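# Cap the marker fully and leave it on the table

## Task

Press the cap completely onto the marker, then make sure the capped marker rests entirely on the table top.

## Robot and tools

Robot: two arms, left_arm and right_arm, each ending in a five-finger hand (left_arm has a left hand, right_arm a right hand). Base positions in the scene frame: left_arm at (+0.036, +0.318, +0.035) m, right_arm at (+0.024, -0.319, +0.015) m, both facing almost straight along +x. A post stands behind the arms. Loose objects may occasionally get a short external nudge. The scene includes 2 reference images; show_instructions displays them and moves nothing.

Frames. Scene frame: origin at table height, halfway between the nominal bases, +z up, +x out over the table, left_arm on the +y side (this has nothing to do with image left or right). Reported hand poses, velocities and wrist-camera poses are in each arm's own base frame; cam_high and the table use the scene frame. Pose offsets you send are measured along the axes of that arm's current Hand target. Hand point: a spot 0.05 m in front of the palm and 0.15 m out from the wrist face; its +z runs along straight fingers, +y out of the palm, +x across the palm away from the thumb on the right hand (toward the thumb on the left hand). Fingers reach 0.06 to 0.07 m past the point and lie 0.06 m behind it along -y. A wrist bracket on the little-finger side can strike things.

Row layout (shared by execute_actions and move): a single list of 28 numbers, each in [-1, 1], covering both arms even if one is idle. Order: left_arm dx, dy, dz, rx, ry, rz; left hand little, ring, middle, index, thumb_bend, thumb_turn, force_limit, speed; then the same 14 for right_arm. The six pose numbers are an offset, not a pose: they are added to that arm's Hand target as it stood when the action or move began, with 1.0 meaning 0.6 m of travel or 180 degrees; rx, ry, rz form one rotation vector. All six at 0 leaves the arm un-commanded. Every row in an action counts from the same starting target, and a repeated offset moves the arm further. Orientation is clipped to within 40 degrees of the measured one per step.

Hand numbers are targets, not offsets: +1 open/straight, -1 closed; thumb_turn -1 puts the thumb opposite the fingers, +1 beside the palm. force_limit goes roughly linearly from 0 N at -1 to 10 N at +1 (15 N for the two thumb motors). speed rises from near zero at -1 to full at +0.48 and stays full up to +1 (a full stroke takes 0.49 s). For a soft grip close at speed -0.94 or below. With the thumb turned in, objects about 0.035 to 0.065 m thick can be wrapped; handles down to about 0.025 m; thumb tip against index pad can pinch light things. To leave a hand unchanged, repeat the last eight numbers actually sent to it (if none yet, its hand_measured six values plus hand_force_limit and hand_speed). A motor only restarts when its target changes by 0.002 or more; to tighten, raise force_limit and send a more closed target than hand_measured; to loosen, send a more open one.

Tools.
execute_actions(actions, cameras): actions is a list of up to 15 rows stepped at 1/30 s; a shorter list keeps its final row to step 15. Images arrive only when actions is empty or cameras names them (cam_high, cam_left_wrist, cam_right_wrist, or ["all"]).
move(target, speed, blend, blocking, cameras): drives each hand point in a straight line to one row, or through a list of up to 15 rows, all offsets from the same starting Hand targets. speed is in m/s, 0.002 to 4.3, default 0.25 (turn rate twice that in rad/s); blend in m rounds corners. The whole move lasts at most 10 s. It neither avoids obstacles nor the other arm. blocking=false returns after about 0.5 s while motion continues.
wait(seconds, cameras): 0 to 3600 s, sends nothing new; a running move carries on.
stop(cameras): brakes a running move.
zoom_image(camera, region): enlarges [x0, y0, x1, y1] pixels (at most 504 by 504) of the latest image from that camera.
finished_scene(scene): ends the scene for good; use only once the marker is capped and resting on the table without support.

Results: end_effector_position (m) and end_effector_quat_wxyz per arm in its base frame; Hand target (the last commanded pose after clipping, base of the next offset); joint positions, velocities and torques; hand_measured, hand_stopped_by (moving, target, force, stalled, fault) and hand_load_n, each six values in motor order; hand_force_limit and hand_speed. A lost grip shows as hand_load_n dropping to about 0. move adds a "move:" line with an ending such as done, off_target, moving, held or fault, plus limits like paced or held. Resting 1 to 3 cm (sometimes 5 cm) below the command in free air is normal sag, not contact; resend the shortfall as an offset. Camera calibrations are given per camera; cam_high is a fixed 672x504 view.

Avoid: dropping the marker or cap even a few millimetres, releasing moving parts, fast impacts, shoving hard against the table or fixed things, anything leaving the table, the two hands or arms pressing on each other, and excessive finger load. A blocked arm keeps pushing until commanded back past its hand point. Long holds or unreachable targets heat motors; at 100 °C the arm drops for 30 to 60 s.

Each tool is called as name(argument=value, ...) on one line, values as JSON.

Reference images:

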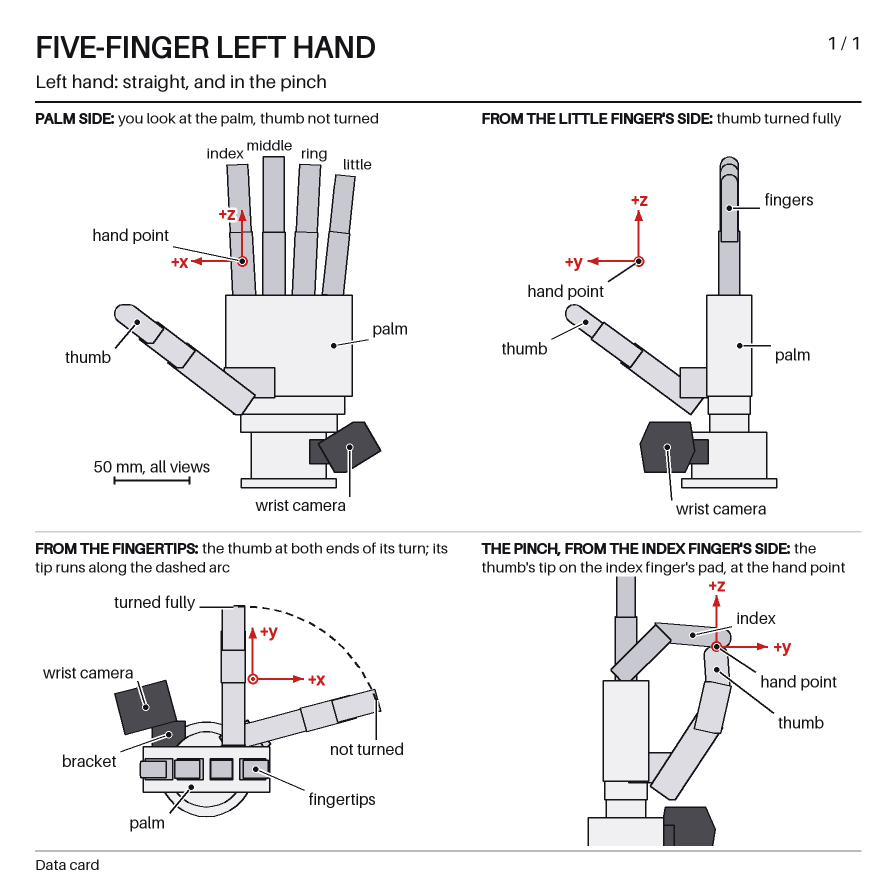

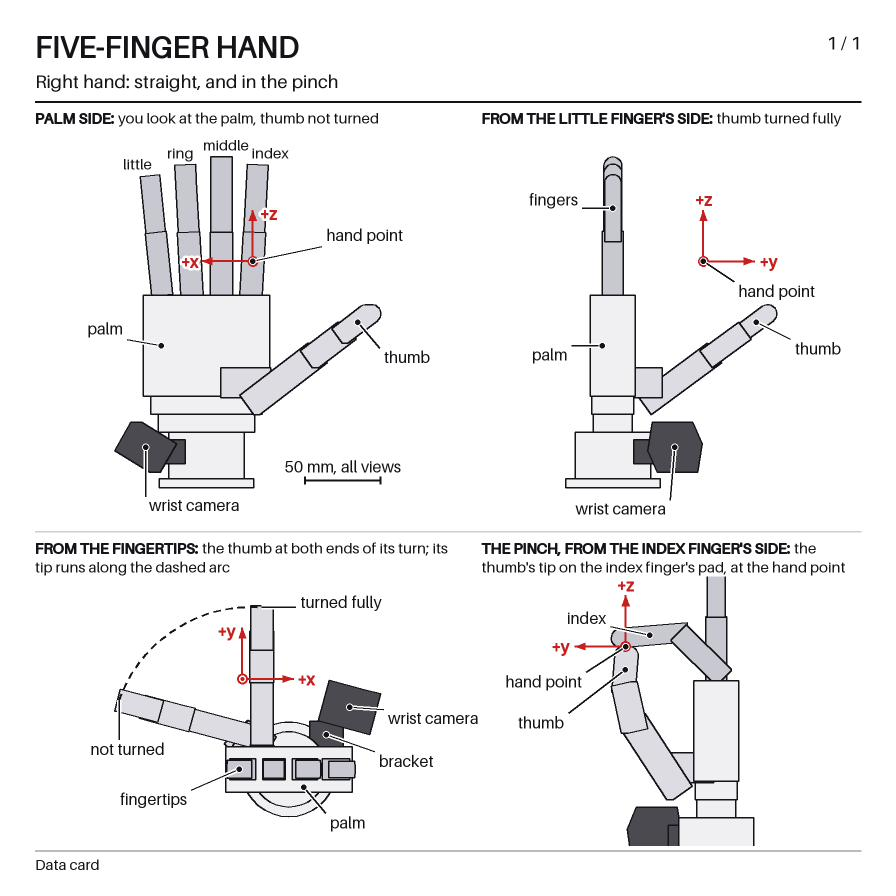

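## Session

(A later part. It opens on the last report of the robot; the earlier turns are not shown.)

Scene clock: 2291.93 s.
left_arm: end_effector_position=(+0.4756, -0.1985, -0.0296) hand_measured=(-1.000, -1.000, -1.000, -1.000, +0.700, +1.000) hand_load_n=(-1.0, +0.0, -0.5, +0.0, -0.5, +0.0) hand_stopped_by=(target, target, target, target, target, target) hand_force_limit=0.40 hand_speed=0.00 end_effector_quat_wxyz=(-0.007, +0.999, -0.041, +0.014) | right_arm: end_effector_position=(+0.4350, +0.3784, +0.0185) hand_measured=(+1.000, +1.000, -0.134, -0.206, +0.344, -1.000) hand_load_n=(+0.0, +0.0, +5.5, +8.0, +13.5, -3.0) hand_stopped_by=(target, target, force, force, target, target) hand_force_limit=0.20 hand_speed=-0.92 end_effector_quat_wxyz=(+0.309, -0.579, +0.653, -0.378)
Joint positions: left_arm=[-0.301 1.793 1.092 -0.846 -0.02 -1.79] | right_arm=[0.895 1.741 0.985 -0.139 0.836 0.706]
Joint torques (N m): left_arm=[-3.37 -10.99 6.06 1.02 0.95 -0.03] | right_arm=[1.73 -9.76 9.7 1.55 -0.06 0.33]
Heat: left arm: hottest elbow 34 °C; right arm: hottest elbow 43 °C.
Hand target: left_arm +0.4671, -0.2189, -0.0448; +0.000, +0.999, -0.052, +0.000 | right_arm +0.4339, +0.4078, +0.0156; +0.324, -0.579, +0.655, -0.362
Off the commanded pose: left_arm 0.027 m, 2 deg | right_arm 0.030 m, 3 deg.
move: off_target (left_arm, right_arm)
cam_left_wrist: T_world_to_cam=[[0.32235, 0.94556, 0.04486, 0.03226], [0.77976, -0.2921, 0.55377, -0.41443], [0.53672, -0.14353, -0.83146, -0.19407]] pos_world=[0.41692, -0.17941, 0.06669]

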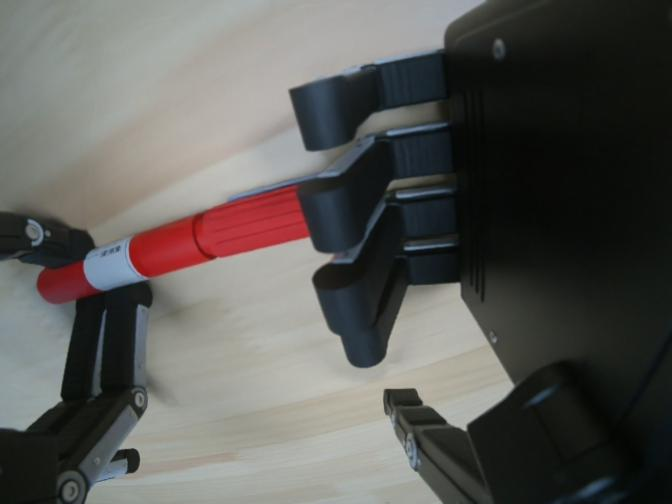

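move(target=[0.0,0.03,0.0,0,0,0, -1,-1,-1,-1,0.7,1,0.4,0, -0.025,0,0,0,0,0, 1,1,-0.7,-0.78,0.34,-1,0.2,-0.92], speed=0.03, cameras=["cam_left_wrist","cam_right_wrist"])

zoom_image(camera="cam_left_wrist", region=[170, 185, 260, 265])

Scene clock: 2304.13 s.
left_arm: end_effector_position=(+0.4759, -0.2003, -0.0304) hand_measured=(-1.000, -1.000, -1.000, -1.000, +0.700, +1.000) hand_load_n=(-2.0, +0.0, -1.5, +0.0, +0.0, +0.0) hand_stopped_by=(target, target, target, target, target, target) hand_force_limit=0.40 hand_speed=0.00 end_effector_quat_wxyz=(-0.015, +0.999, -0.028, +0.016) | right_arm: end_effector_position=(+0.4385, +0.3782, +0.0181) hand_measured=(+1.000, +1.000, -0.134, -0.206, +0.344, -1.000) hand_load_n=(+0.0, +0.0, +7.5, +6.0, +13.5, -4.5) hand_stopped_by=(target, target, force, force, target, target) hand_force_limit=0.20 hand_speed=-0.92 end_effector_quat_wxyz=(+0.296, -0.581, +0.651, -0.389)
Joint positions: left_arm=[-0.314 1.793 1.092 -0.848 -0.037 -1.828] | right_arm=[0.896 1.756 1.013 -0.179 0.856 0.706]
Joint torques (N m): left_arm=[-5.25 -10.58 6.94 0.94 1.73 -0.01] | right_arm=[2.9 -9.52 10.55 1.89 -0.43 0.49]
Heat: left arm: hottest elbow 34 °C; right arm: hottest elbow 44 °C.
Hand target: left_arm +0.4654, -0.2367, -0.0448; +0.000, +0.999, -0.052, +0.000 | right_arm +0.4357, +0.4227, +0.0157; +0.324, -0.579, +0.655, -0.362
Off the commanded pose: left_arm 0.041 m, 4 deg | right_arm 0.045 m, 4 deg.
move: off_target (left_arm, right_arm)
cam_left_wrist: T_world_to_cam=[[0.29819, 0.95252, 0.06153, 0.04725], [0.78466, -0.28132, 0.55241, -0.41499], [0.5435, -0.11645, -0.8313, -0.19302]] pos_world=[0.41645, -0.18422, 0.06588]
cam_right_wrist: T_world_to_cam=[[-0.54965, -0.27442, -0.78904, 0.35732], [-0.46202, 0.88677, 0.01345, -0.13452], [0.696, 0.37194, -0.6142, -0.3165]] pos_world=[0.35454, 0.33507, 0.08935]

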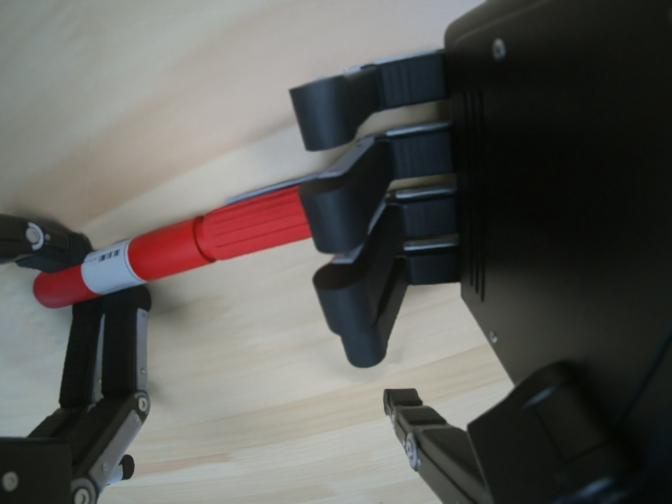

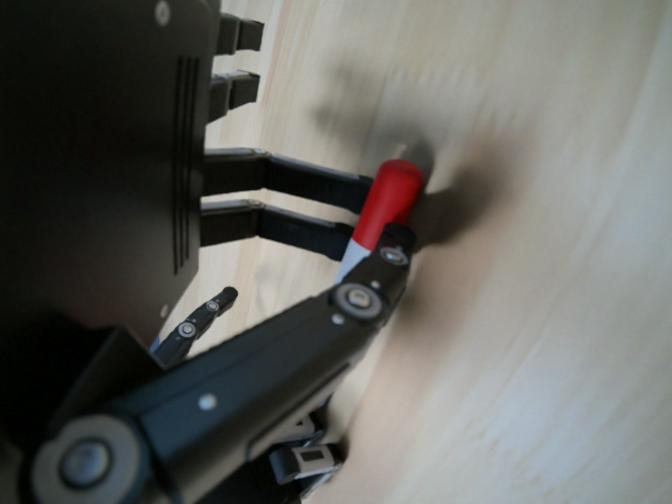

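Scaled by 5.600 from the camera's image (finer frame: 960x720).

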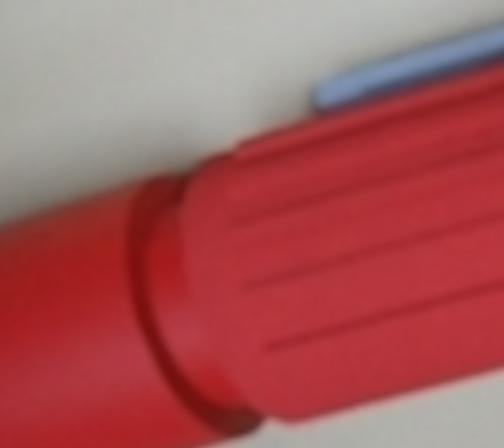

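move(target=[0.0,0.025,0.0,0,0,0, -1,-1,-1,-1,0.7,1,0.4,0, -0.025,0,0,0,0,0, 1,1,-0.7,-0.78,0.34,-1,0.2,-0.92], speed=0.03, cameras=["cam_left_wrist","cam_high"])

zoom_image(camera="cam_left_wrist", region=[170, 185, 260, 265])

Scene clock: 2310.73 s.
left_arm: end_effector_position=(+0.4754, -0.2020, -0.0306) hand_measured=(-1.000, -1.000, -1.000, -1.000, +0.700, +1.000) hand_load_n=(-1.5, -0.5, -1.5, +0.0, +0.0, +0.0) hand_stopped_by=(target, target, target, target, target, target) hand_force_limit=0.40 hand_speed=0.00 end_effector_quat_wxyz=(-0.023, +0.999, -0.018, +0.016) | right_arm: end_effector_position=(+0.4411, +0.3784, +0.0177) hand_measured=(+1.000, +1.000, -0.134, -0.206, +0.344, -1.000) hand_load_n=(+0.0, +0.0, +7.5, +5.0, +14.0, -5.0) hand_stopped_by=(target, target, force, force, target, target) hand_force_limit=0.20 hand_speed=-0.92 end_effector_quat_wxyz=(+0.283, -0.584, +0.648, -0.399)
Joint positions: left_arm=[-0.326 1.793 1.094 -0.856 -0.053 -1.861] | right_arm=[0.899 1.772 1.042 -0.222 0.876 0.706]
Joint torques (N m): left_arm=[-6.89 -10.29 7.36 0.96 2.38 0.05] | right_arm=[3.9 -9.52 11.38 2.24 -0.83 0.64]
Heat: left arm: hottest elbow 35 °C; right arm: hottest elbow 45 °C.
Hand target: left_arm +0.4637, -0.2517, -0.0448; +0.000, +0.999, -0.052, +0.000 | right_arm +0.4375, +0.4376, +0.0158; +0.324, -0.579, +0.655, -0.362
Off the commanded pose: left_arm 0.053 m, 5 deg | right_arm 0.059 m, 6 deg.
move: off_target (left_arm, right_arm)
cam_left_wrist: T_world_to_cam=[[0.27833, 0.95745, 0.07628, 0.05993], [0.79029, -0.27342, 0.54835, -0.41617], [0.54588, -0.09234, -0.83276, -0.18933]] pos_world=[0.41556, -0.18865, 0.06597]
Images, in order (width x height): cam_high 672x504, cam_left_wrist 672x504.

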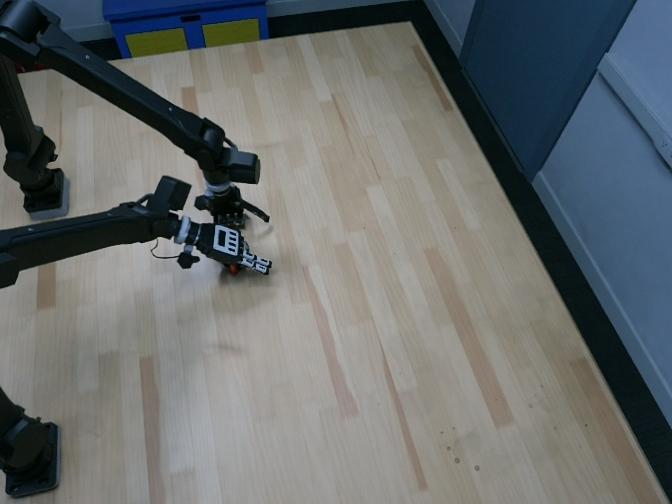

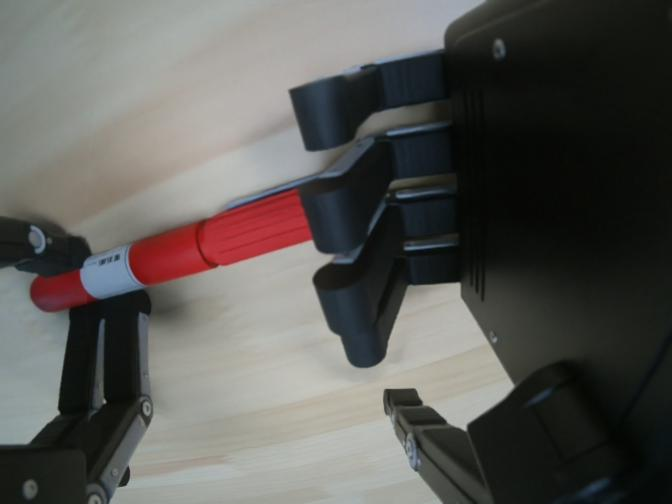

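Scaled by 5.600 from the camera's image (finer frame: 960x720).

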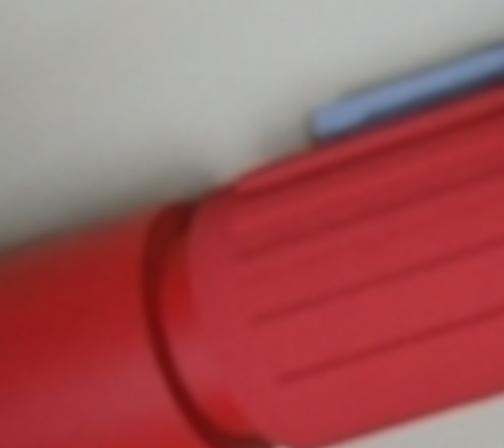

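move(target=[0.0,0.025,0.0,0,0,0, -1,-1,-1,-1,0.7,1,0.4,0, -0.02,0,0,0,0,0, 1,1,-0.7,-0.82,0.34,-1,0.3,-0.92], speed=0.03, cameras=["cam_left_wrist","cam_right_wrist"])

zoom_image(camera="cam_left_wrist", region=[170, 195, 260, 275])

Scene clock: 2319.73 s.
left_arm: end_effector_position=(+0.4751, -0.2040, -0.0306) hand_measured=(-1.000, -1.000, -1.000, -1.000, +0.700, +1.000) hand_load_n=(-0.5, +0.0, -2.0, +0.0, -0.5, +0.0) hand_stopped_by=(target, target, target, target, target, target) hand_force_limit=0.40 hand_speed=0.00 end_effector_quat_wxyz=(-0.030, +0.999, -0.008, +0.016) | right_arm: end_effector_position=(+0.4434, +0.3782, +0.0173) hand_measured=(+1.000, +1.000, -0.134, -0.212, +0.344, -1.000) hand_load_n=(+0.0, +0.0, +8.5, +4.5, +15.0, -5.0) hand_stopped_by=(target, target, force, force, target, target) hand_force_limit=0.30 hand_speed=-0.92 end_effector_quat_wxyz=(+0.272, -0.587, +0.645, -0.407)
Joint positions: left_arm=[-0.339 1.794 1.097 -0.864 -0.068 -1.894] | right_arm=[0.9 1.785 1.065 -0.256 0.891 0.704]
Joint torques (N m): left_arm=[-8.23 -9.93 7.94 1.13 3.04 0.08] | right_arm=[4.54 -9.41 12.01 2.51 -1.16 0.76]
Heat: left arm: hottest elbow 34 °C; right arm: hottest elbow 46 °C.
Hand target: left_arm +0.4623, -0.2667, -0.0447; +0.000, +0.999, -0.052, +0.000 | right_arm +0.4388, +0.4497, +0.0159; +0.324, -0.579, +0.655, -0.361
Off the commanded pose: left_arm 0.065 m, 6 deg | right_arm 0.072 m, 8 deg.
move: off_target (left_arm, right_arm)
cam_left_wrist: T_world_to_cam=[[0.25869, 0.96168, 0.09083, 0.07264], [0.79516, -0.26539, 0.54524, -0.41724], [0.54846, -0.06882, -0.83334, -0.1858]] pos_world=[0.41488, -0.19337, 0.06607]
cam_right_wrist: T_world_to_cam=[[-0.56312, -0.31264, -0.76495, 0.37925], [-0.44845, 0.89313, -0.03489, -0.13983], [0.6941, 0.32339, -0.64314, -0.30068]] pos_world=[0.35957, 0.34069, 0.09184]

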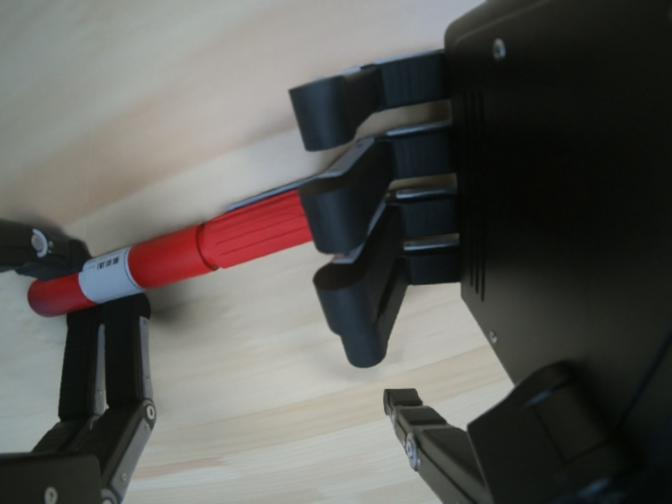

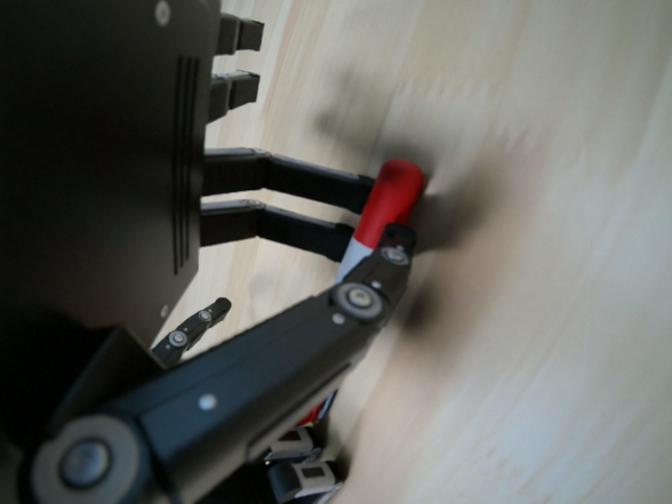

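Scaled by 5.600 from the camera's image (finer frame: 960x720).

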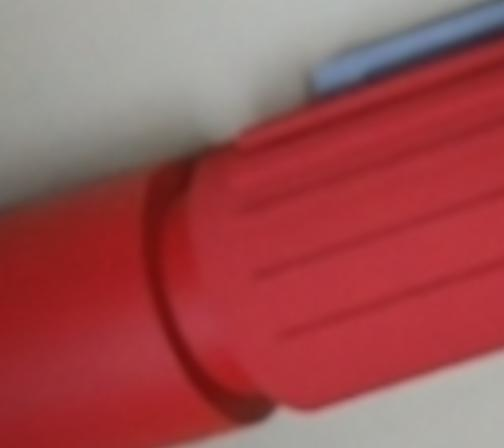

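zoom_image(camera="cam_left_wrist", region=[190, 215, 230, 275])

Scaled by 8.400 from the camera's image (finer frame: 960x720).

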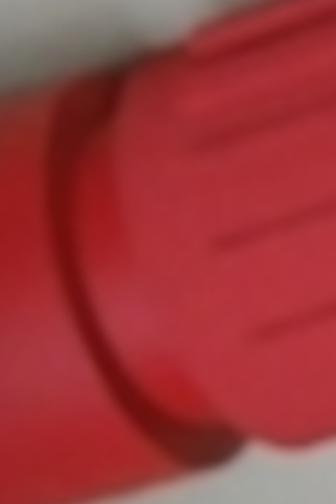

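move(target=[0.0,0.03,0.0,0,0,0, -1,-1,-1,-1,0.7,1,0.4,0, -0.025,0,0,0,0,0, 1,1,-0.7,-0.82,0.34,-1,0.3,-0.92], speed=0.03, cameras=["cam_left_wrist"])

zoom_image(camera="cam_left_wrist", region=[190, 215, 230, 275])

Scene clock: 2344.63 s.
left_arm: end_effector_position=(+0.4822, -0.1864, -0.0304) hand_measured=(-1.000, -1.000, -1.000, -1.000, +0.700, +1.000) hand_load_n=(-0.5, -0.5, -1.0, +0.0, +0.0, +0.0) hand_stopped_by=(target, target, target, target, target, target) hand_force_limit=0.40 hand_speed=0.00 end_effector_quat_wxyz=(-0.042, +0.999, +0.006, +0.020) | right_arm: end_effector_position=(+0.4447, +0.3904, +0.0180) hand_measured=(+1.000, +1.000, -0.134, -0.212, +0.344, -1.000) hand_load_n=(+0.0, +0.0, +7.0, +7.5, +14.0, -5.0) hand_stopped_by=(target, target, force, force, target, target) hand_force_limit=0.30 hand_speed=-0.92 end_effector_quat_wxyz=(+0.280, -0.585, +0.648, -0.400)
Joint positions: left_arm=[-0.312 1.792 1.097 -0.865 -0.092 -1.894] | right_arm=[0.908 1.797 1.086 -0.256 0.882 0.718]
Joint torques (N m): left_arm=[-2.37 -13.92 5.61 0.83 1.1 0.1] | right_arm=[4.01 -10.05 10.84 2.62 -0.85 0.65]
Motor temperatures (°C): left_arm=[24 29 35 26 32 23] | right_arm=[24 27 48 24 28 26]
Heat: left arm: hottest elbow 35 °C; right arm: hottest elbow 48 °C.
Hand target: left_arm +0.4752, -0.2040, -0.0305; -0.030, +0.999, -0.007, +0.016 (not the last commanded pose) | right_arm +0.4388, +0.4495, +0.0159; +0.324, -0.579, +0.655, -0.362 (not the last commanded pose)
Off the commanded pose: left_arm 0.102 m, 9 deg | right_arm 0.074 m, 7 deg.
move: held (left_arm; a check stopped the path), off_target (right_arm; braked when a check withheld steps of left_arm); limits=held
pose unreachable (left arm): on one or more control steps of this call, first in action 0 (counted from 0), this arm could not follow its commanded pose, so it was not sent that pose on those steps. It may still have moved: this result reports where it is.
cause: moving toward the commanded pose would bring a part of the arm too close to another arm (a part of this arm just beyond joint 3 (elbow) and a part of the right arm just beyond its joint 4 (wrist pitch), where that arm would come to rest).
cam_left_wrist: T_world_to_cam=[[0.2306, 0.9662, 0.11528, 0.06894], [0.79732, -0.25553, 0.5468, -0.41753], [0.55777, -0.03418, -0.82929, -0.18628]] pos_world=[0.42091, -0.17966, 0.06588]

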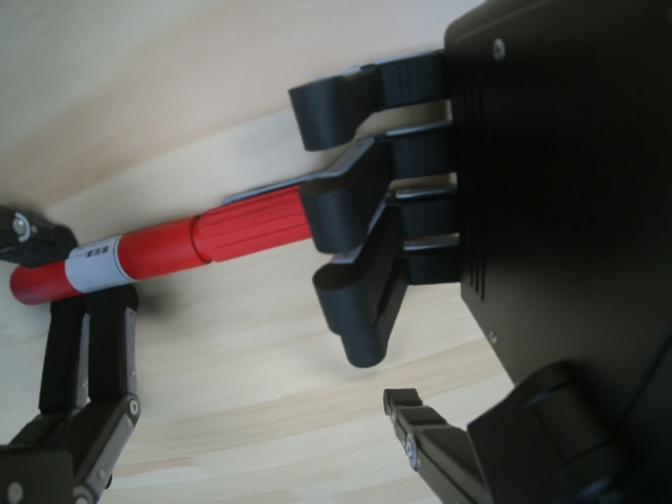

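Scaled by 8.400 from the camera's image (finer frame: 960x720).

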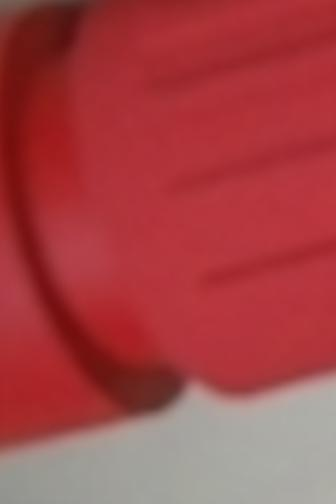

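move(target=[0.0,-0.035,0.0,0,0,0, -1,-1,-1,-1,0.7,1,0.4,0, 0.075,0,0,0,0,0, 1,1,-0.7,-0.82,0.34,-1,0.3,-0.92], speed=0.03, cameras=["cam_left_wrist"])

zoom_image(camera="cam_left_wrist", region=[170, 195, 250, 275])

Scene clock: 2358.70 s.
left_arm: end_effector_position=(+0.4804, -0.1780, -0.0302) hand_measured=(-1.000, -1.000, -1.000, -1.000, +0.700, +1.000) hand_load_n=(+0.0, +0.0, +0.0, +0.0, +0.0, +0.5) hand_stopped_by=(target, target, target, target, target, target) hand_force_limit=0.40 hand_speed=0.00 end_effector_quat_wxyz=(-0.037, +0.999, +0.003, +0.016) | right_arm: end_effector_position=(+0.4398, +0.3949, +0.0189) hand_measured=(+1.000, +1.000, -0.134, -0.210, +0.344, -1.000) hand_load_n=(+0.0, +0.0, +5.0, +9.5, +13.5, -2.0) hand_stopped_by=(target, target, force, force, target, target) hand_force_limit=0.30 hand_speed=-0.92 end_effector_quat_wxyz=(+0.313, -0.578, +0.652, -0.378)
Joint positions: left_arm=[-0.29 1.786 1.089 -0.865 -0.081 -1.866] | right_arm=[0.908 1.771 1.028 -0.15 0.844 0.715]
Joint torques (N m): left_arm=[-0.67 -14.39 4.9 1.13 0.61 0.24] | right_arm=[0.5 -12.51 5.85 2.15 -0.37 0.22]
Heat: left arm: hottest elbow 35 °C; right arm: hottest elbow 48 °C.
Hand target: left_arm +0.4754, -0.1830, -0.0294; -0.030, +0.999, -0.007, +0.016 | right_arm +0.4334, +0.4048, +0.0157; +0.324, -0.579, +0.655, -0.362
Off the commanded pose: left_arm 0.007 m, 1 deg | right_arm 0.012 m, 2 deg.
move: off_target (right_arm)
cam_left_wrist: T_world_to_cam=[[0.23774, 0.96568, 0.10458, 0.05738], [0.80014, -0.25575, 0.54256, -0.41551], [0.55068, -0.04531, -0.83348, -0.18354]] pos_world=[0.4199, -0.16999, 0.06646]

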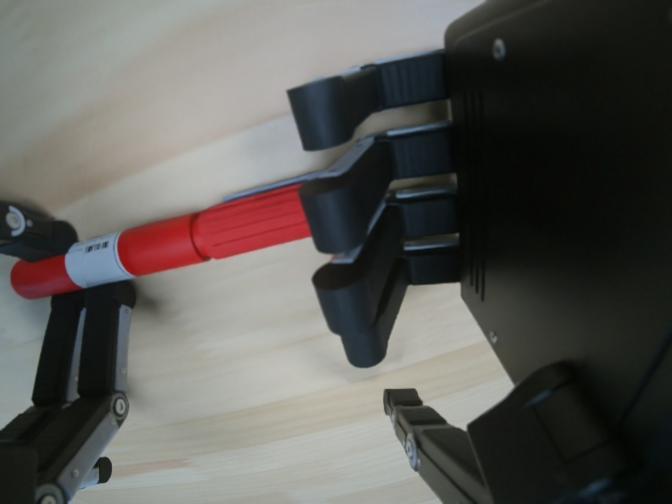

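Scaled by 6.300 from the camera's image (finer frame: 960x720).

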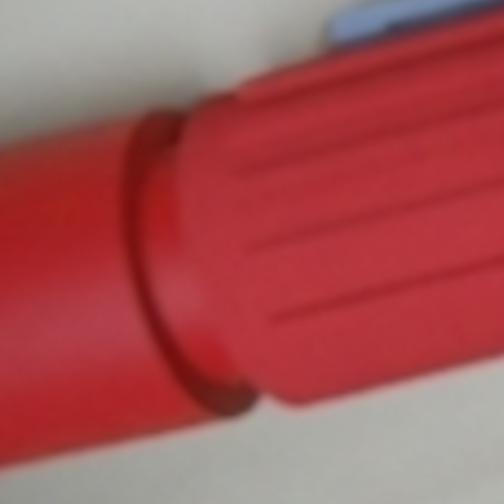

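move(target=[0.0,0.092,0.0,0,0,0, -1,-1,-1,-1,0.7,1,0.4,0, -0.09,0,0,0,0,0, 1,1,-0.7,-0.82,0.34,-1,0.3,-0.92], speed=0.04, cameras=["cam_left_wrist"])

zoom_image(camera="cam_left_wrist", region=[170, 195, 250, 275])

Scene clock: 2380.23 s.
left_arm: end_effector_position=(+0.4785, -0.1828, -0.0312) hand_measured=(-1.000, -1.000, -1.000, -1.000, +0.700, +1.000) hand_load_n=(+0.0, -1.0, -0.5, +0.0, +0.0, +0.0) hand_stopped_by=(target, target, target, target, target, target) hand_force_limit=0.40 hand_speed=0.00 end_effector_quat_wxyz=(-0.060, +0.998, +0.030, +0.019) | right_arm: end_effector_position=(+0.4451, +0.3948, +0.0183) hand_measured=(+1.000, +1.000, -0.134, -0.212, +0.344, -1.000) hand_load_n=(+0.0, +0.0, +8.0, +4.0, +14.5, -5.0) hand_stopped_by=(target, target, force, force, target, target) hand_force_limit=0.30 hand_speed=-0.92 end_effector_quat_wxyz=(+0.279, -0.586, +0.646, -0.402)
Joint positions: left_arm=[-0.326 1.786 1.09 -0.881 -0.126 -1.957] | right_arm=[0.914 1.807 1.101 -0.267 0.889 0.719]
Joint torques (N m): left_arm=[-6.95 -11.63 8.12 0.9 2.56 0.09] | right_arm=[4.07 -9.93 11.7 2.36 -0.92 0.72]
Heat: left arm: hottest elbow 34 °C; right arm: hottest elbow 44 °C.
Hand target: left_arm +0.4747, -0.2380, -0.0327; -0.030, +0.999, -0.007, +0.016 | right_arm +0.4398, +0.4585, +0.0159; +0.324, -0.579, +0.655, -0.362
Off the commanded pose: left_arm 0.055 m, 5 deg | right_arm 0.064 m, 7 deg.
move: off_target (left_arm, right_arm)
cam_left_wrist: T_world_to_cam=[[0.18385, 0.97155, 0.1493, 0.09081], [0.80902, -0.23583, 0.53839, -0.4154], [0.55828, 0.0218, -0.82937, -0.17475]] pos_world=[0.41693, -0.18238, 0.06516]

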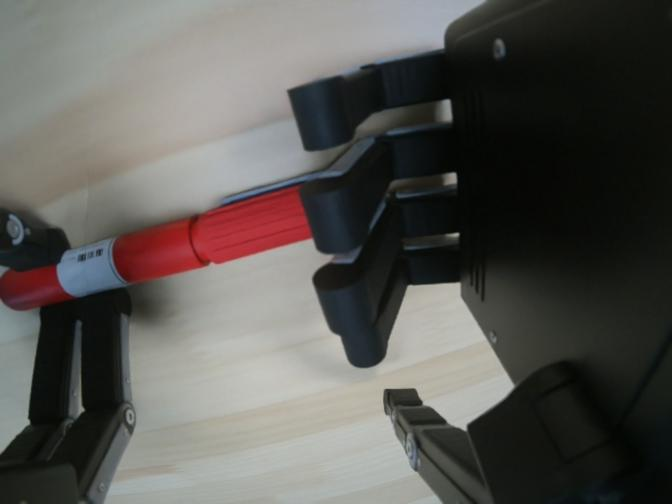

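Scaled by 6.300 from the camera's image (finer frame: 960x720).

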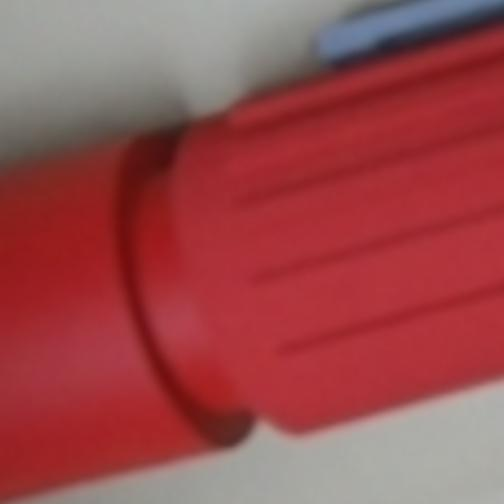

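move(target=[[0.0,0.0,0.0,0,0,0, -1,-1,-1,-1,0.7,1,0.4,0, 0,0,0,0,-0.03,-0.019, 1,1,-0.7,-0.82,0.34,-1,0.3,-0.92],[0.0,0.0,0.0,0,0,0, -1,-1,-1,-1,0.7,1,0.4,0, 0,0,0,0,0.03,0.019, 1,1,-0.7,-0.82,0.34,-1,0.3,-0.92],[0.0,0.0,0.0,0,0,0, -1,-1,-1,-1,0.7,1,0.4,0, 0,0,0,0,-0.03,-0.019, 1,1,-0.7,-0.82,0.34,-1,0.3,-0.92],[0.0,0.0,0.0,0,0,0, -1,-1,-1,-1,0.7,1,0.4,0, 0,0,0,0,0.0,0.0, 1,1,-0.7,-0.82,0.34,-1,0.3,-0.92]], speed=0.15, blend=[0.01,0.01,0.01,0], cameras=["cam_left_wrist"])

zoom_image(camera="cam_left_wrist", region=[170, 195, 250, 275])

Scene clock: 2392.10 s.
left_arm: end_effector_position=(+0.4767, -0.1867, -0.0303) hand_measured=(-1.000, -1.000, -1.000, -1.000, +0.700, +1.000) hand_load_n=(+0.0, +0.0, -1.0, +0.0, +0.0, +0.0) hand_stopped_by=(target, target, target, target, target, target) hand_force_limit=0.40 hand_speed=0.00 end_effector_quat_wxyz=(-0.060, +0.998, +0.028, +0.017) | right_arm: end_effector_position=(+0.4489, +0.3933, +0.0190) hand_measured=(+1.000, +1.000, -0.132, -0.212, +0.344, -1.000) hand_load_n=(+0.0, +0.0, +9.0, +2.5, +13.5, -5.0) hand_stopped_by=(target, target, force, force, target, target) hand_force_limit=0.30 hand_speed=-0.92 end_effector_quat_wxyz=(-0.276, +0.591, -0.639, +0.406)
Joint positions: left_arm=[-0.335 1.786 1.094 -0.89 -0.125 -1.962] | right_arm=[0.908 1.809 1.105 -0.258 0.889 0.689]
Joint torques (N m): left_arm=[-6.36 -11.52 8.02 1.29 2.51 0.12] | right_arm=[4.48 -10.23 11.21 2.19 -0.98 0.94]
Heat: left arm: hottest elbow 34 °C; right arm: hottest elbow 45 °C.
Hand target: left_arm +0.4746, -0.2380, -0.0328; -0.030, +0.999, -0.007, +0.016 | right_arm +0.4399, +0.4585, +0.0161; -0.324, +0.579, -0.655, +0.362
Off the commanded pose: left_arm 0.051 m, 5 deg | right_arm 0.066 m, 8 deg.
move: off_target (right_arm)
cam_left_wrist: T_world_to_cam=[[0.18866, 0.9707, 0.14886, 0.09235], [0.81043, -0.2395, 0.53465, -0.41688], [0.55463, 0.01977, -0.83186, -0.17164]] pos_world=[0.41563, -0.18609, 0.06635]

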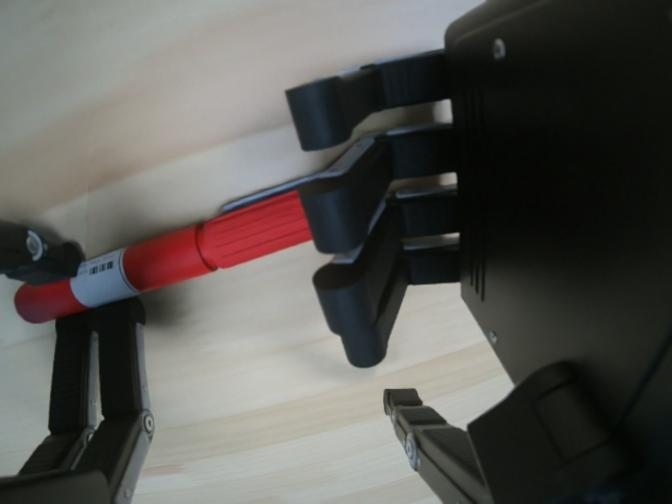

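Scaled by 6.300 from the camera's image (finer frame: 960x720).

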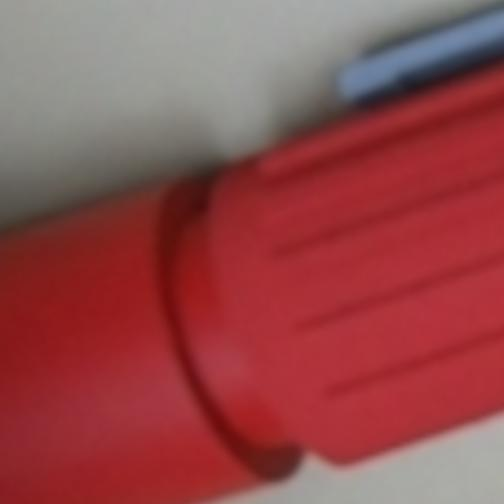

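move(target=[[0.0,-0.075,0.0,0,0,0, -1,-1,-1,-1,0.7,1,0.4,0, 0.08,0,0,0,0,0, 1,1,-0.7,-0.82,0.34,-1,0.3,-0.92],[0.0,-0.16,0.0,0,0,0, -1,-1,-1,-1,0.7,1,0.4,0, 0.08,0,0,0,0,0, 1,1,-0.7,-0.82,0.34,-1,0.3,-0.92],[0.0,-0.16,-0.2,0,0,0, -1,-1,-1,-1,0.7,1,0.4,0, 0.08,0,0,0,0,0, 1,1,-0.7,-0.82,0.34,-1,0.3,-0.92]], speed=0.06, cameras=["cam_left_wrist","cam_right_wrist","cam_high"])

Scene clock: 2405.57 s.
left_arm: end_effector_position=(+0.4600, -0.1430, +0.0762) hand_measured=(-1.000, -1.000, -1.000, -1.000, +0.700, +1.000) hand_load_n=(+0.0, +0.0, +0.0, +0.0, +0.0, +0.0) hand_stopped_by=(target, target, target, target, target, target) hand_force_limit=0.40 hand_speed=0.00 end_effector_quat_wxyz=(-0.035, +0.999, -0.006, +0.000) | right_arm: end_effector_position=(+0.4417, +0.3995, +0.0206) hand_measured=(+1.000, +1.000, -0.134, -0.212, +0.344, -1.000) hand_load_n=(+0.0, +0.0, +4.5, +7.0, +11.0, -0.5) hand_stopped_by=(target, target, force, force, target, target) hand_force_limit=0.30 hand_speed=-0.92 end_effector_quat_wxyz=(+0.315, -0.577, +0.654, -0.374)
Joint positions: left_arm=[-0.219 1.584 1.152 -1.153 -0.068 -1.778] | right_arm=[0.908 1.775 1.04 -0.158 0.837 0.722]
Joint torques (N m): left_arm=[-0.73 -12.69 9.26 0.34 0.11 0.06] | right_arm=[1.14 -12.16 6.23 2.03 -0.03 0.21]
Heat: left arm: hottest elbow 34 °C; right arm: hottest elbow 45 °C.
Hand target: left_arm +0.4720, -0.1495, +0.0929; -0.030, +0.999, -0.007, +0.016 | right_arm +0.4341, +0.4108, +0.0158; +0.324, -0.579, +0.655, -0.362
Off the commanded pose: left_arm 0.022 m, 2 deg | right_arm 0.015 m, 2 deg.
move: off_target (left_arm, right_arm)
cam_left_wrist: T_world_to_cam=[[0.25764, 0.9619, 0.09149, 0.00868], [0.81307, -0.26699, 0.51733, -0.45361], [0.52205, -0.0589, -0.85088, -0.06945]] pos_world=[0.40284, -0.13355, 0.17478]
cam_right_wrist: T_world_to_cam=[[-0.53843, -0.24575, -0.80604, 0.35081], [-0.47589, 0.87807, 0.05018, -0.14306], [0.69543, 0.4106, -0.58973, -0.34082]] pos_world=[0.35782, 0.35177, 0.08895]

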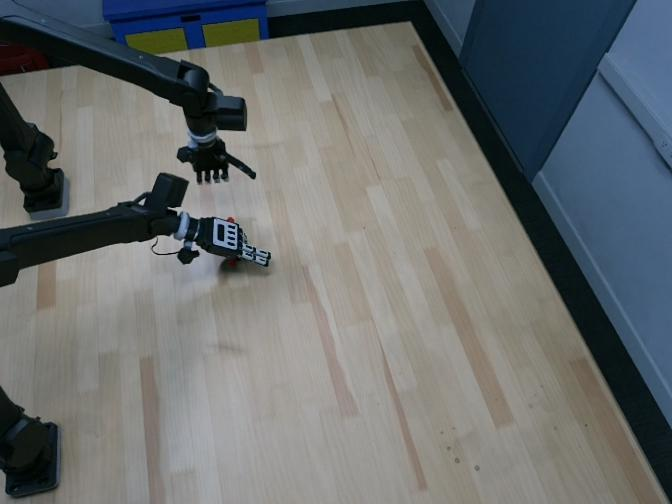

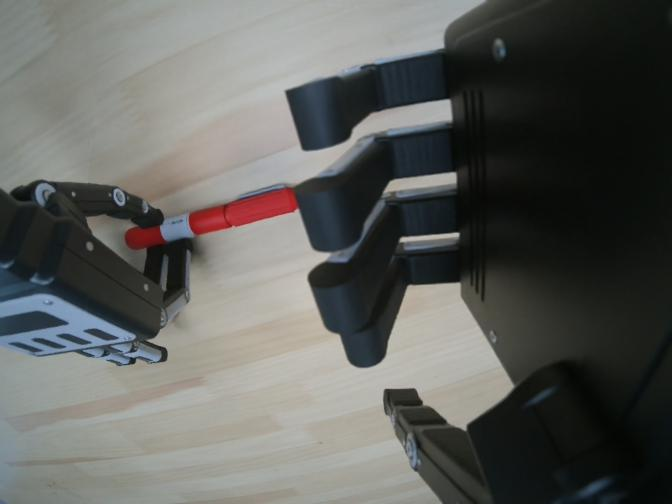

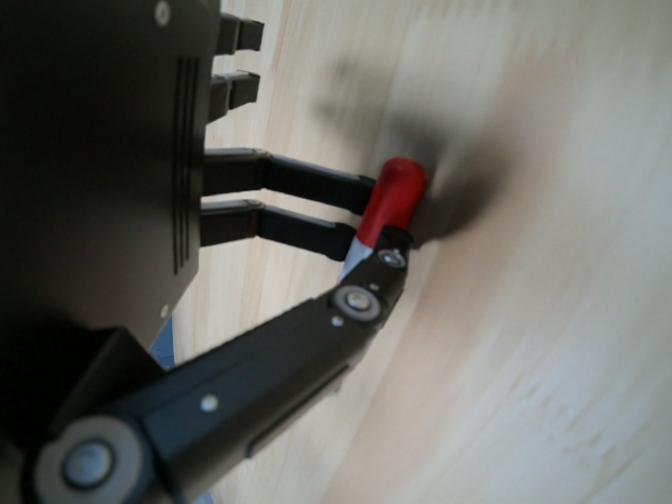

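move(target=[[0,0,0,0,0,0, -1,-1,-1,-1,0.7,1,0.4,0, 0,0,0,0,0,0, 1,1,0.3,0.3,0.34,-1,0.3,-0.88],[0,0,0,0,0,0, -1,-1,-1,-1,0.7,1,0.4,0, 0,0,0,0,0,0, 1,1,0.3,0.3,0.45,-1,0.3,-0.88]], cameras=["cam_left_wrist","cam_right_wrist"])

Scene clock: 2412.77 s.
left_arm: end_effector_position=(+0.4600, -0.1430, +0.0762) hand_measured=(-1.000, -1.000, -1.000, -1.000, +0.700, +1.000) hand_load_n=(+0.0, +0.0, +0.0, +0.0, +0.0, +0.0) hand_stopped_by=(target, target, target, target, target, target) hand_force_limit=0.40 hand_speed=0.00 end_effector_quat_wxyz=(-0.035, +0.999, -0.006, +0.000) | right_arm: end_effector_position=(+0.4373, +0.4055, +0.0198) hand_measured=(+1.000, +1.000, +0.300, +0.300, +0.450, -1.000) hand_load_n=(+0.0, -0.5, -0.5, +0.0, +0.0, +0.0) hand_stopped_by=(target, target, target, target, target, target) hand_force_limit=0.30 hand_speed=-0.88 end_effector_quat_wxyz=(+0.320, -0.578, +0.655, -0.366)
Joint positions: left_arm=[-0.219 1.584 1.152 -1.153 -0.068 -1.778] | right_arm=[0.917 1.775 1.038 -0.154 0.827 0.735]
Joint torques (N m): left_arm=[-0.73 -12.63 9.24 0.35 0.11 0.06] | right_arm=[0.21 -12.4 6.41 1.99 0.35 0.1]
Heat: left arm: hottest elbow 34 °C; right arm: hottest elbow 44 °C.
Hand target: left_arm +0.4721, -0.1495, +0.0929; -0.030, +0.999, -0.007, +0.016 | right_arm +0.4340, +0.4108, +0.0157; +0.324, -0.579, +0.655, -0.362
Off the commanded pose: left_arm 0.022 m, 2 deg | right_arm 0.007 m, 1 deg.
move: done
cam_left_wrist: T_world_to_cam=[[0.25764, 0.9619, 0.09149, 0.00868], [0.81307, -0.26699, 0.51733, -0.45361], [0.52205, -0.0589, -0.85088, -0.06945]] pos_world=[0.40284, -0.13355, 0.17478]
cam_right_wrist: T_world_to_cam=[[-0.53976, -0.23674, -0.80785, 0.34619], [-0.48303, 0.87304, 0.06689, -0.14569], [0.68945, 0.42632, -0.58559, -0.34453]] pos_world=[0.35403, 0.35603, 0.08766]

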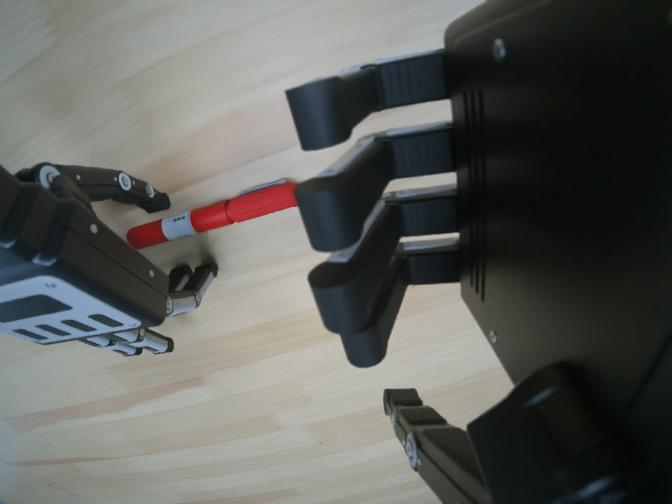

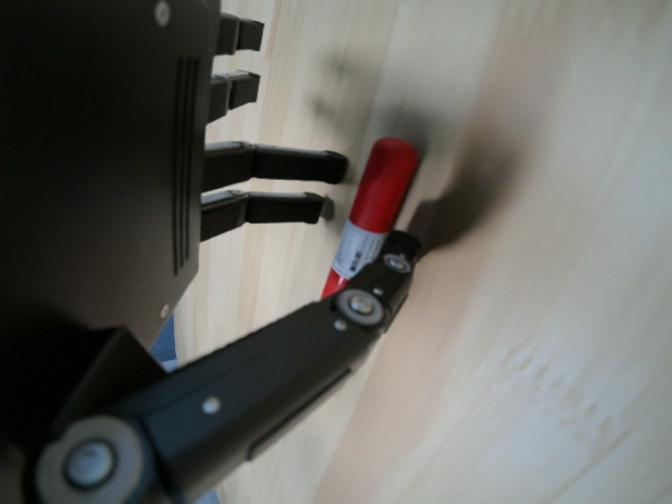

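move(target=[[0,0,0,0,0,0, -1,-1,-1,-1,0.7,1,0.4,0, -0.0002,-0.035,-0.0218,0,0,0, 1,1,0.3,0.3,0.45,-1,0.3,-0.88],[0,0,0,0,0,0, -1,-1,-1,-1,0.7,1,0.4,0, -0.0008,-0.15,-0.0934,0,0,0, 1,1,0.3,0.3,0.45,-1,0.3,-0.88]], speed=[0.03,0.1], blend=[0.01,0], cameras=["cam_left_wrist","cam_right_wrist","cam_high"])

Scene clock: 2421.17 s.
left_arm: end_effector_position=(+0.4600, -0.1430, +0.0762) hand_measured=(-1.000, -1.000, -1.000, -1.000, +0.700, +1.000) hand_load_n=(+0.0, +0.0, +0.0, +0.0, +0.0, +0.0) hand_stopped_by=(target, target, target, target, target, target) hand_force_limit=0.40 hand_speed=0.00 end_effector_quat_wxyz=(-0.035, +0.999, -0.006, +0.000) | right_arm: end_effector_position=(+0.4285, +0.3949, +0.0955) hand_measured=(+1.000, +1.000, +0.300, +0.300, +0.450, -1.000) hand_load_n=(+0.0, +0.0, +0.0, +0.0, +0.0, +0.0) hand_stopped_by=(target, target, target, target, target, target) hand_force_limit=0.30 hand_speed=-0.88 end_effector_quat_wxyz=(+0.301, -0.589, +0.654, -0.368)
Joint positions: left_arm=[-0.219 1.584 1.152 -1.153 -0.068 -1.778] | right_arm=[0.917 1.633 1.108 -0.412 0.824 0.737]
Joint torques (N m): left_arm=[-0.56 -12.57 9.28 0.34 0.11 0.06] | right_arm=[0.56 -13.04 10.73 1.21 0.47 0.08]
Heat: left arm: hottest elbow 34 °C; right arm: hottest elbow 44 °C.
Hand target: left_arm +0.4721, -0.1495, +0.0929; -0.030, +0.999, -0.007, +0.016 | right_arm +0.4341, +0.4108, +0.1217; +0.324, -0.579, +0.655, -0.362
Off the commanded pose: left_arm 0.022 m, 2 deg | right_arm 0.031 m, 3 deg.
move: off_target (right_arm)
cam_left_wrist: T_world_to_cam=[[0.25764, 0.9619, 0.09149, 0.00868], [0.81307, -0.26699, 0.51733, -0.45361], [0.52205, -0.0589, -0.85088, -0.06945]] pos_world=[0.40284, -0.13355, 0.17478]
cam_right_wrist: T_world_to_cam=[[-0.56282, -0.26349, -0.78346, 0.41817], [-0.48202, 0.87461, 0.05213, -0.14534], [0.67148, 0.40698, -0.61926, -0.27101]] pos_world=[0.34728, 0.34759, 0.16737]

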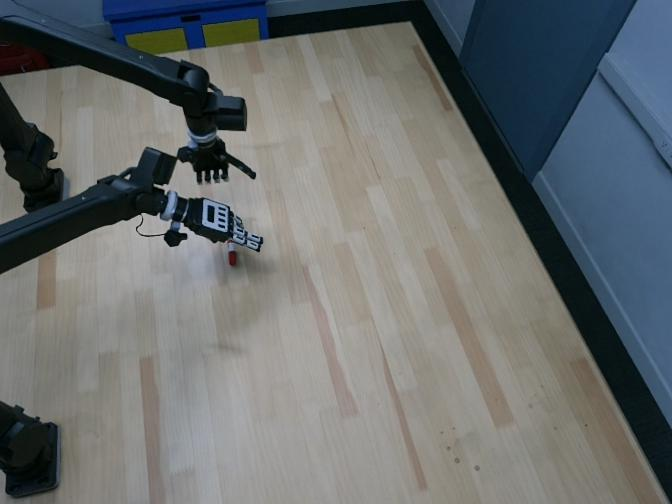

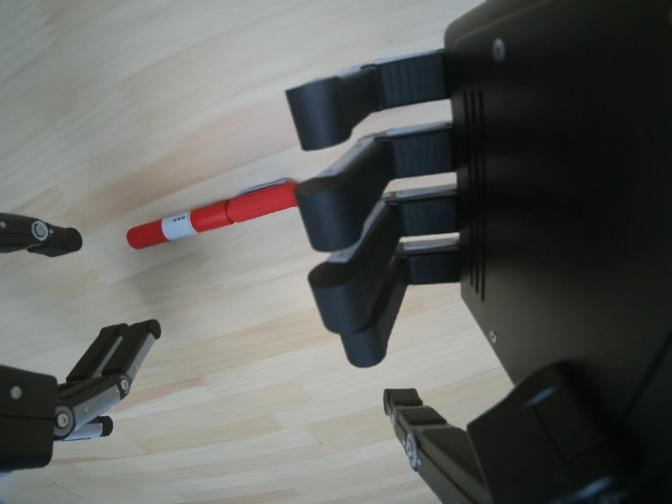

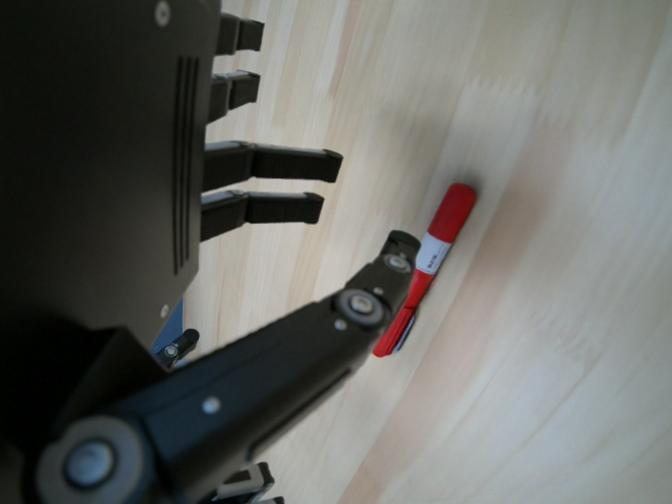

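zoom_image(camera="cam_left_wrist", region=[110, 160, 310, 260])

zoom_image(camera="cam_right_wrist", region=[360, 170, 490, 370])

Scaled by 2.520 from the camera's image (finer frame: 960x720).

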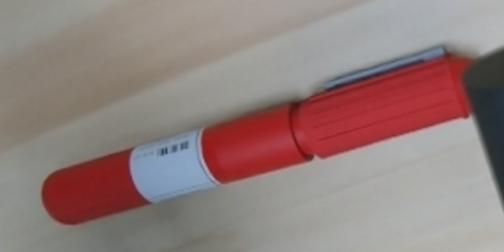

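Scaled by 2.520 from the camera's image (finer frame: 960x720).

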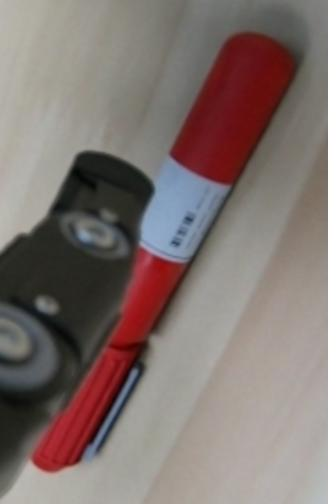

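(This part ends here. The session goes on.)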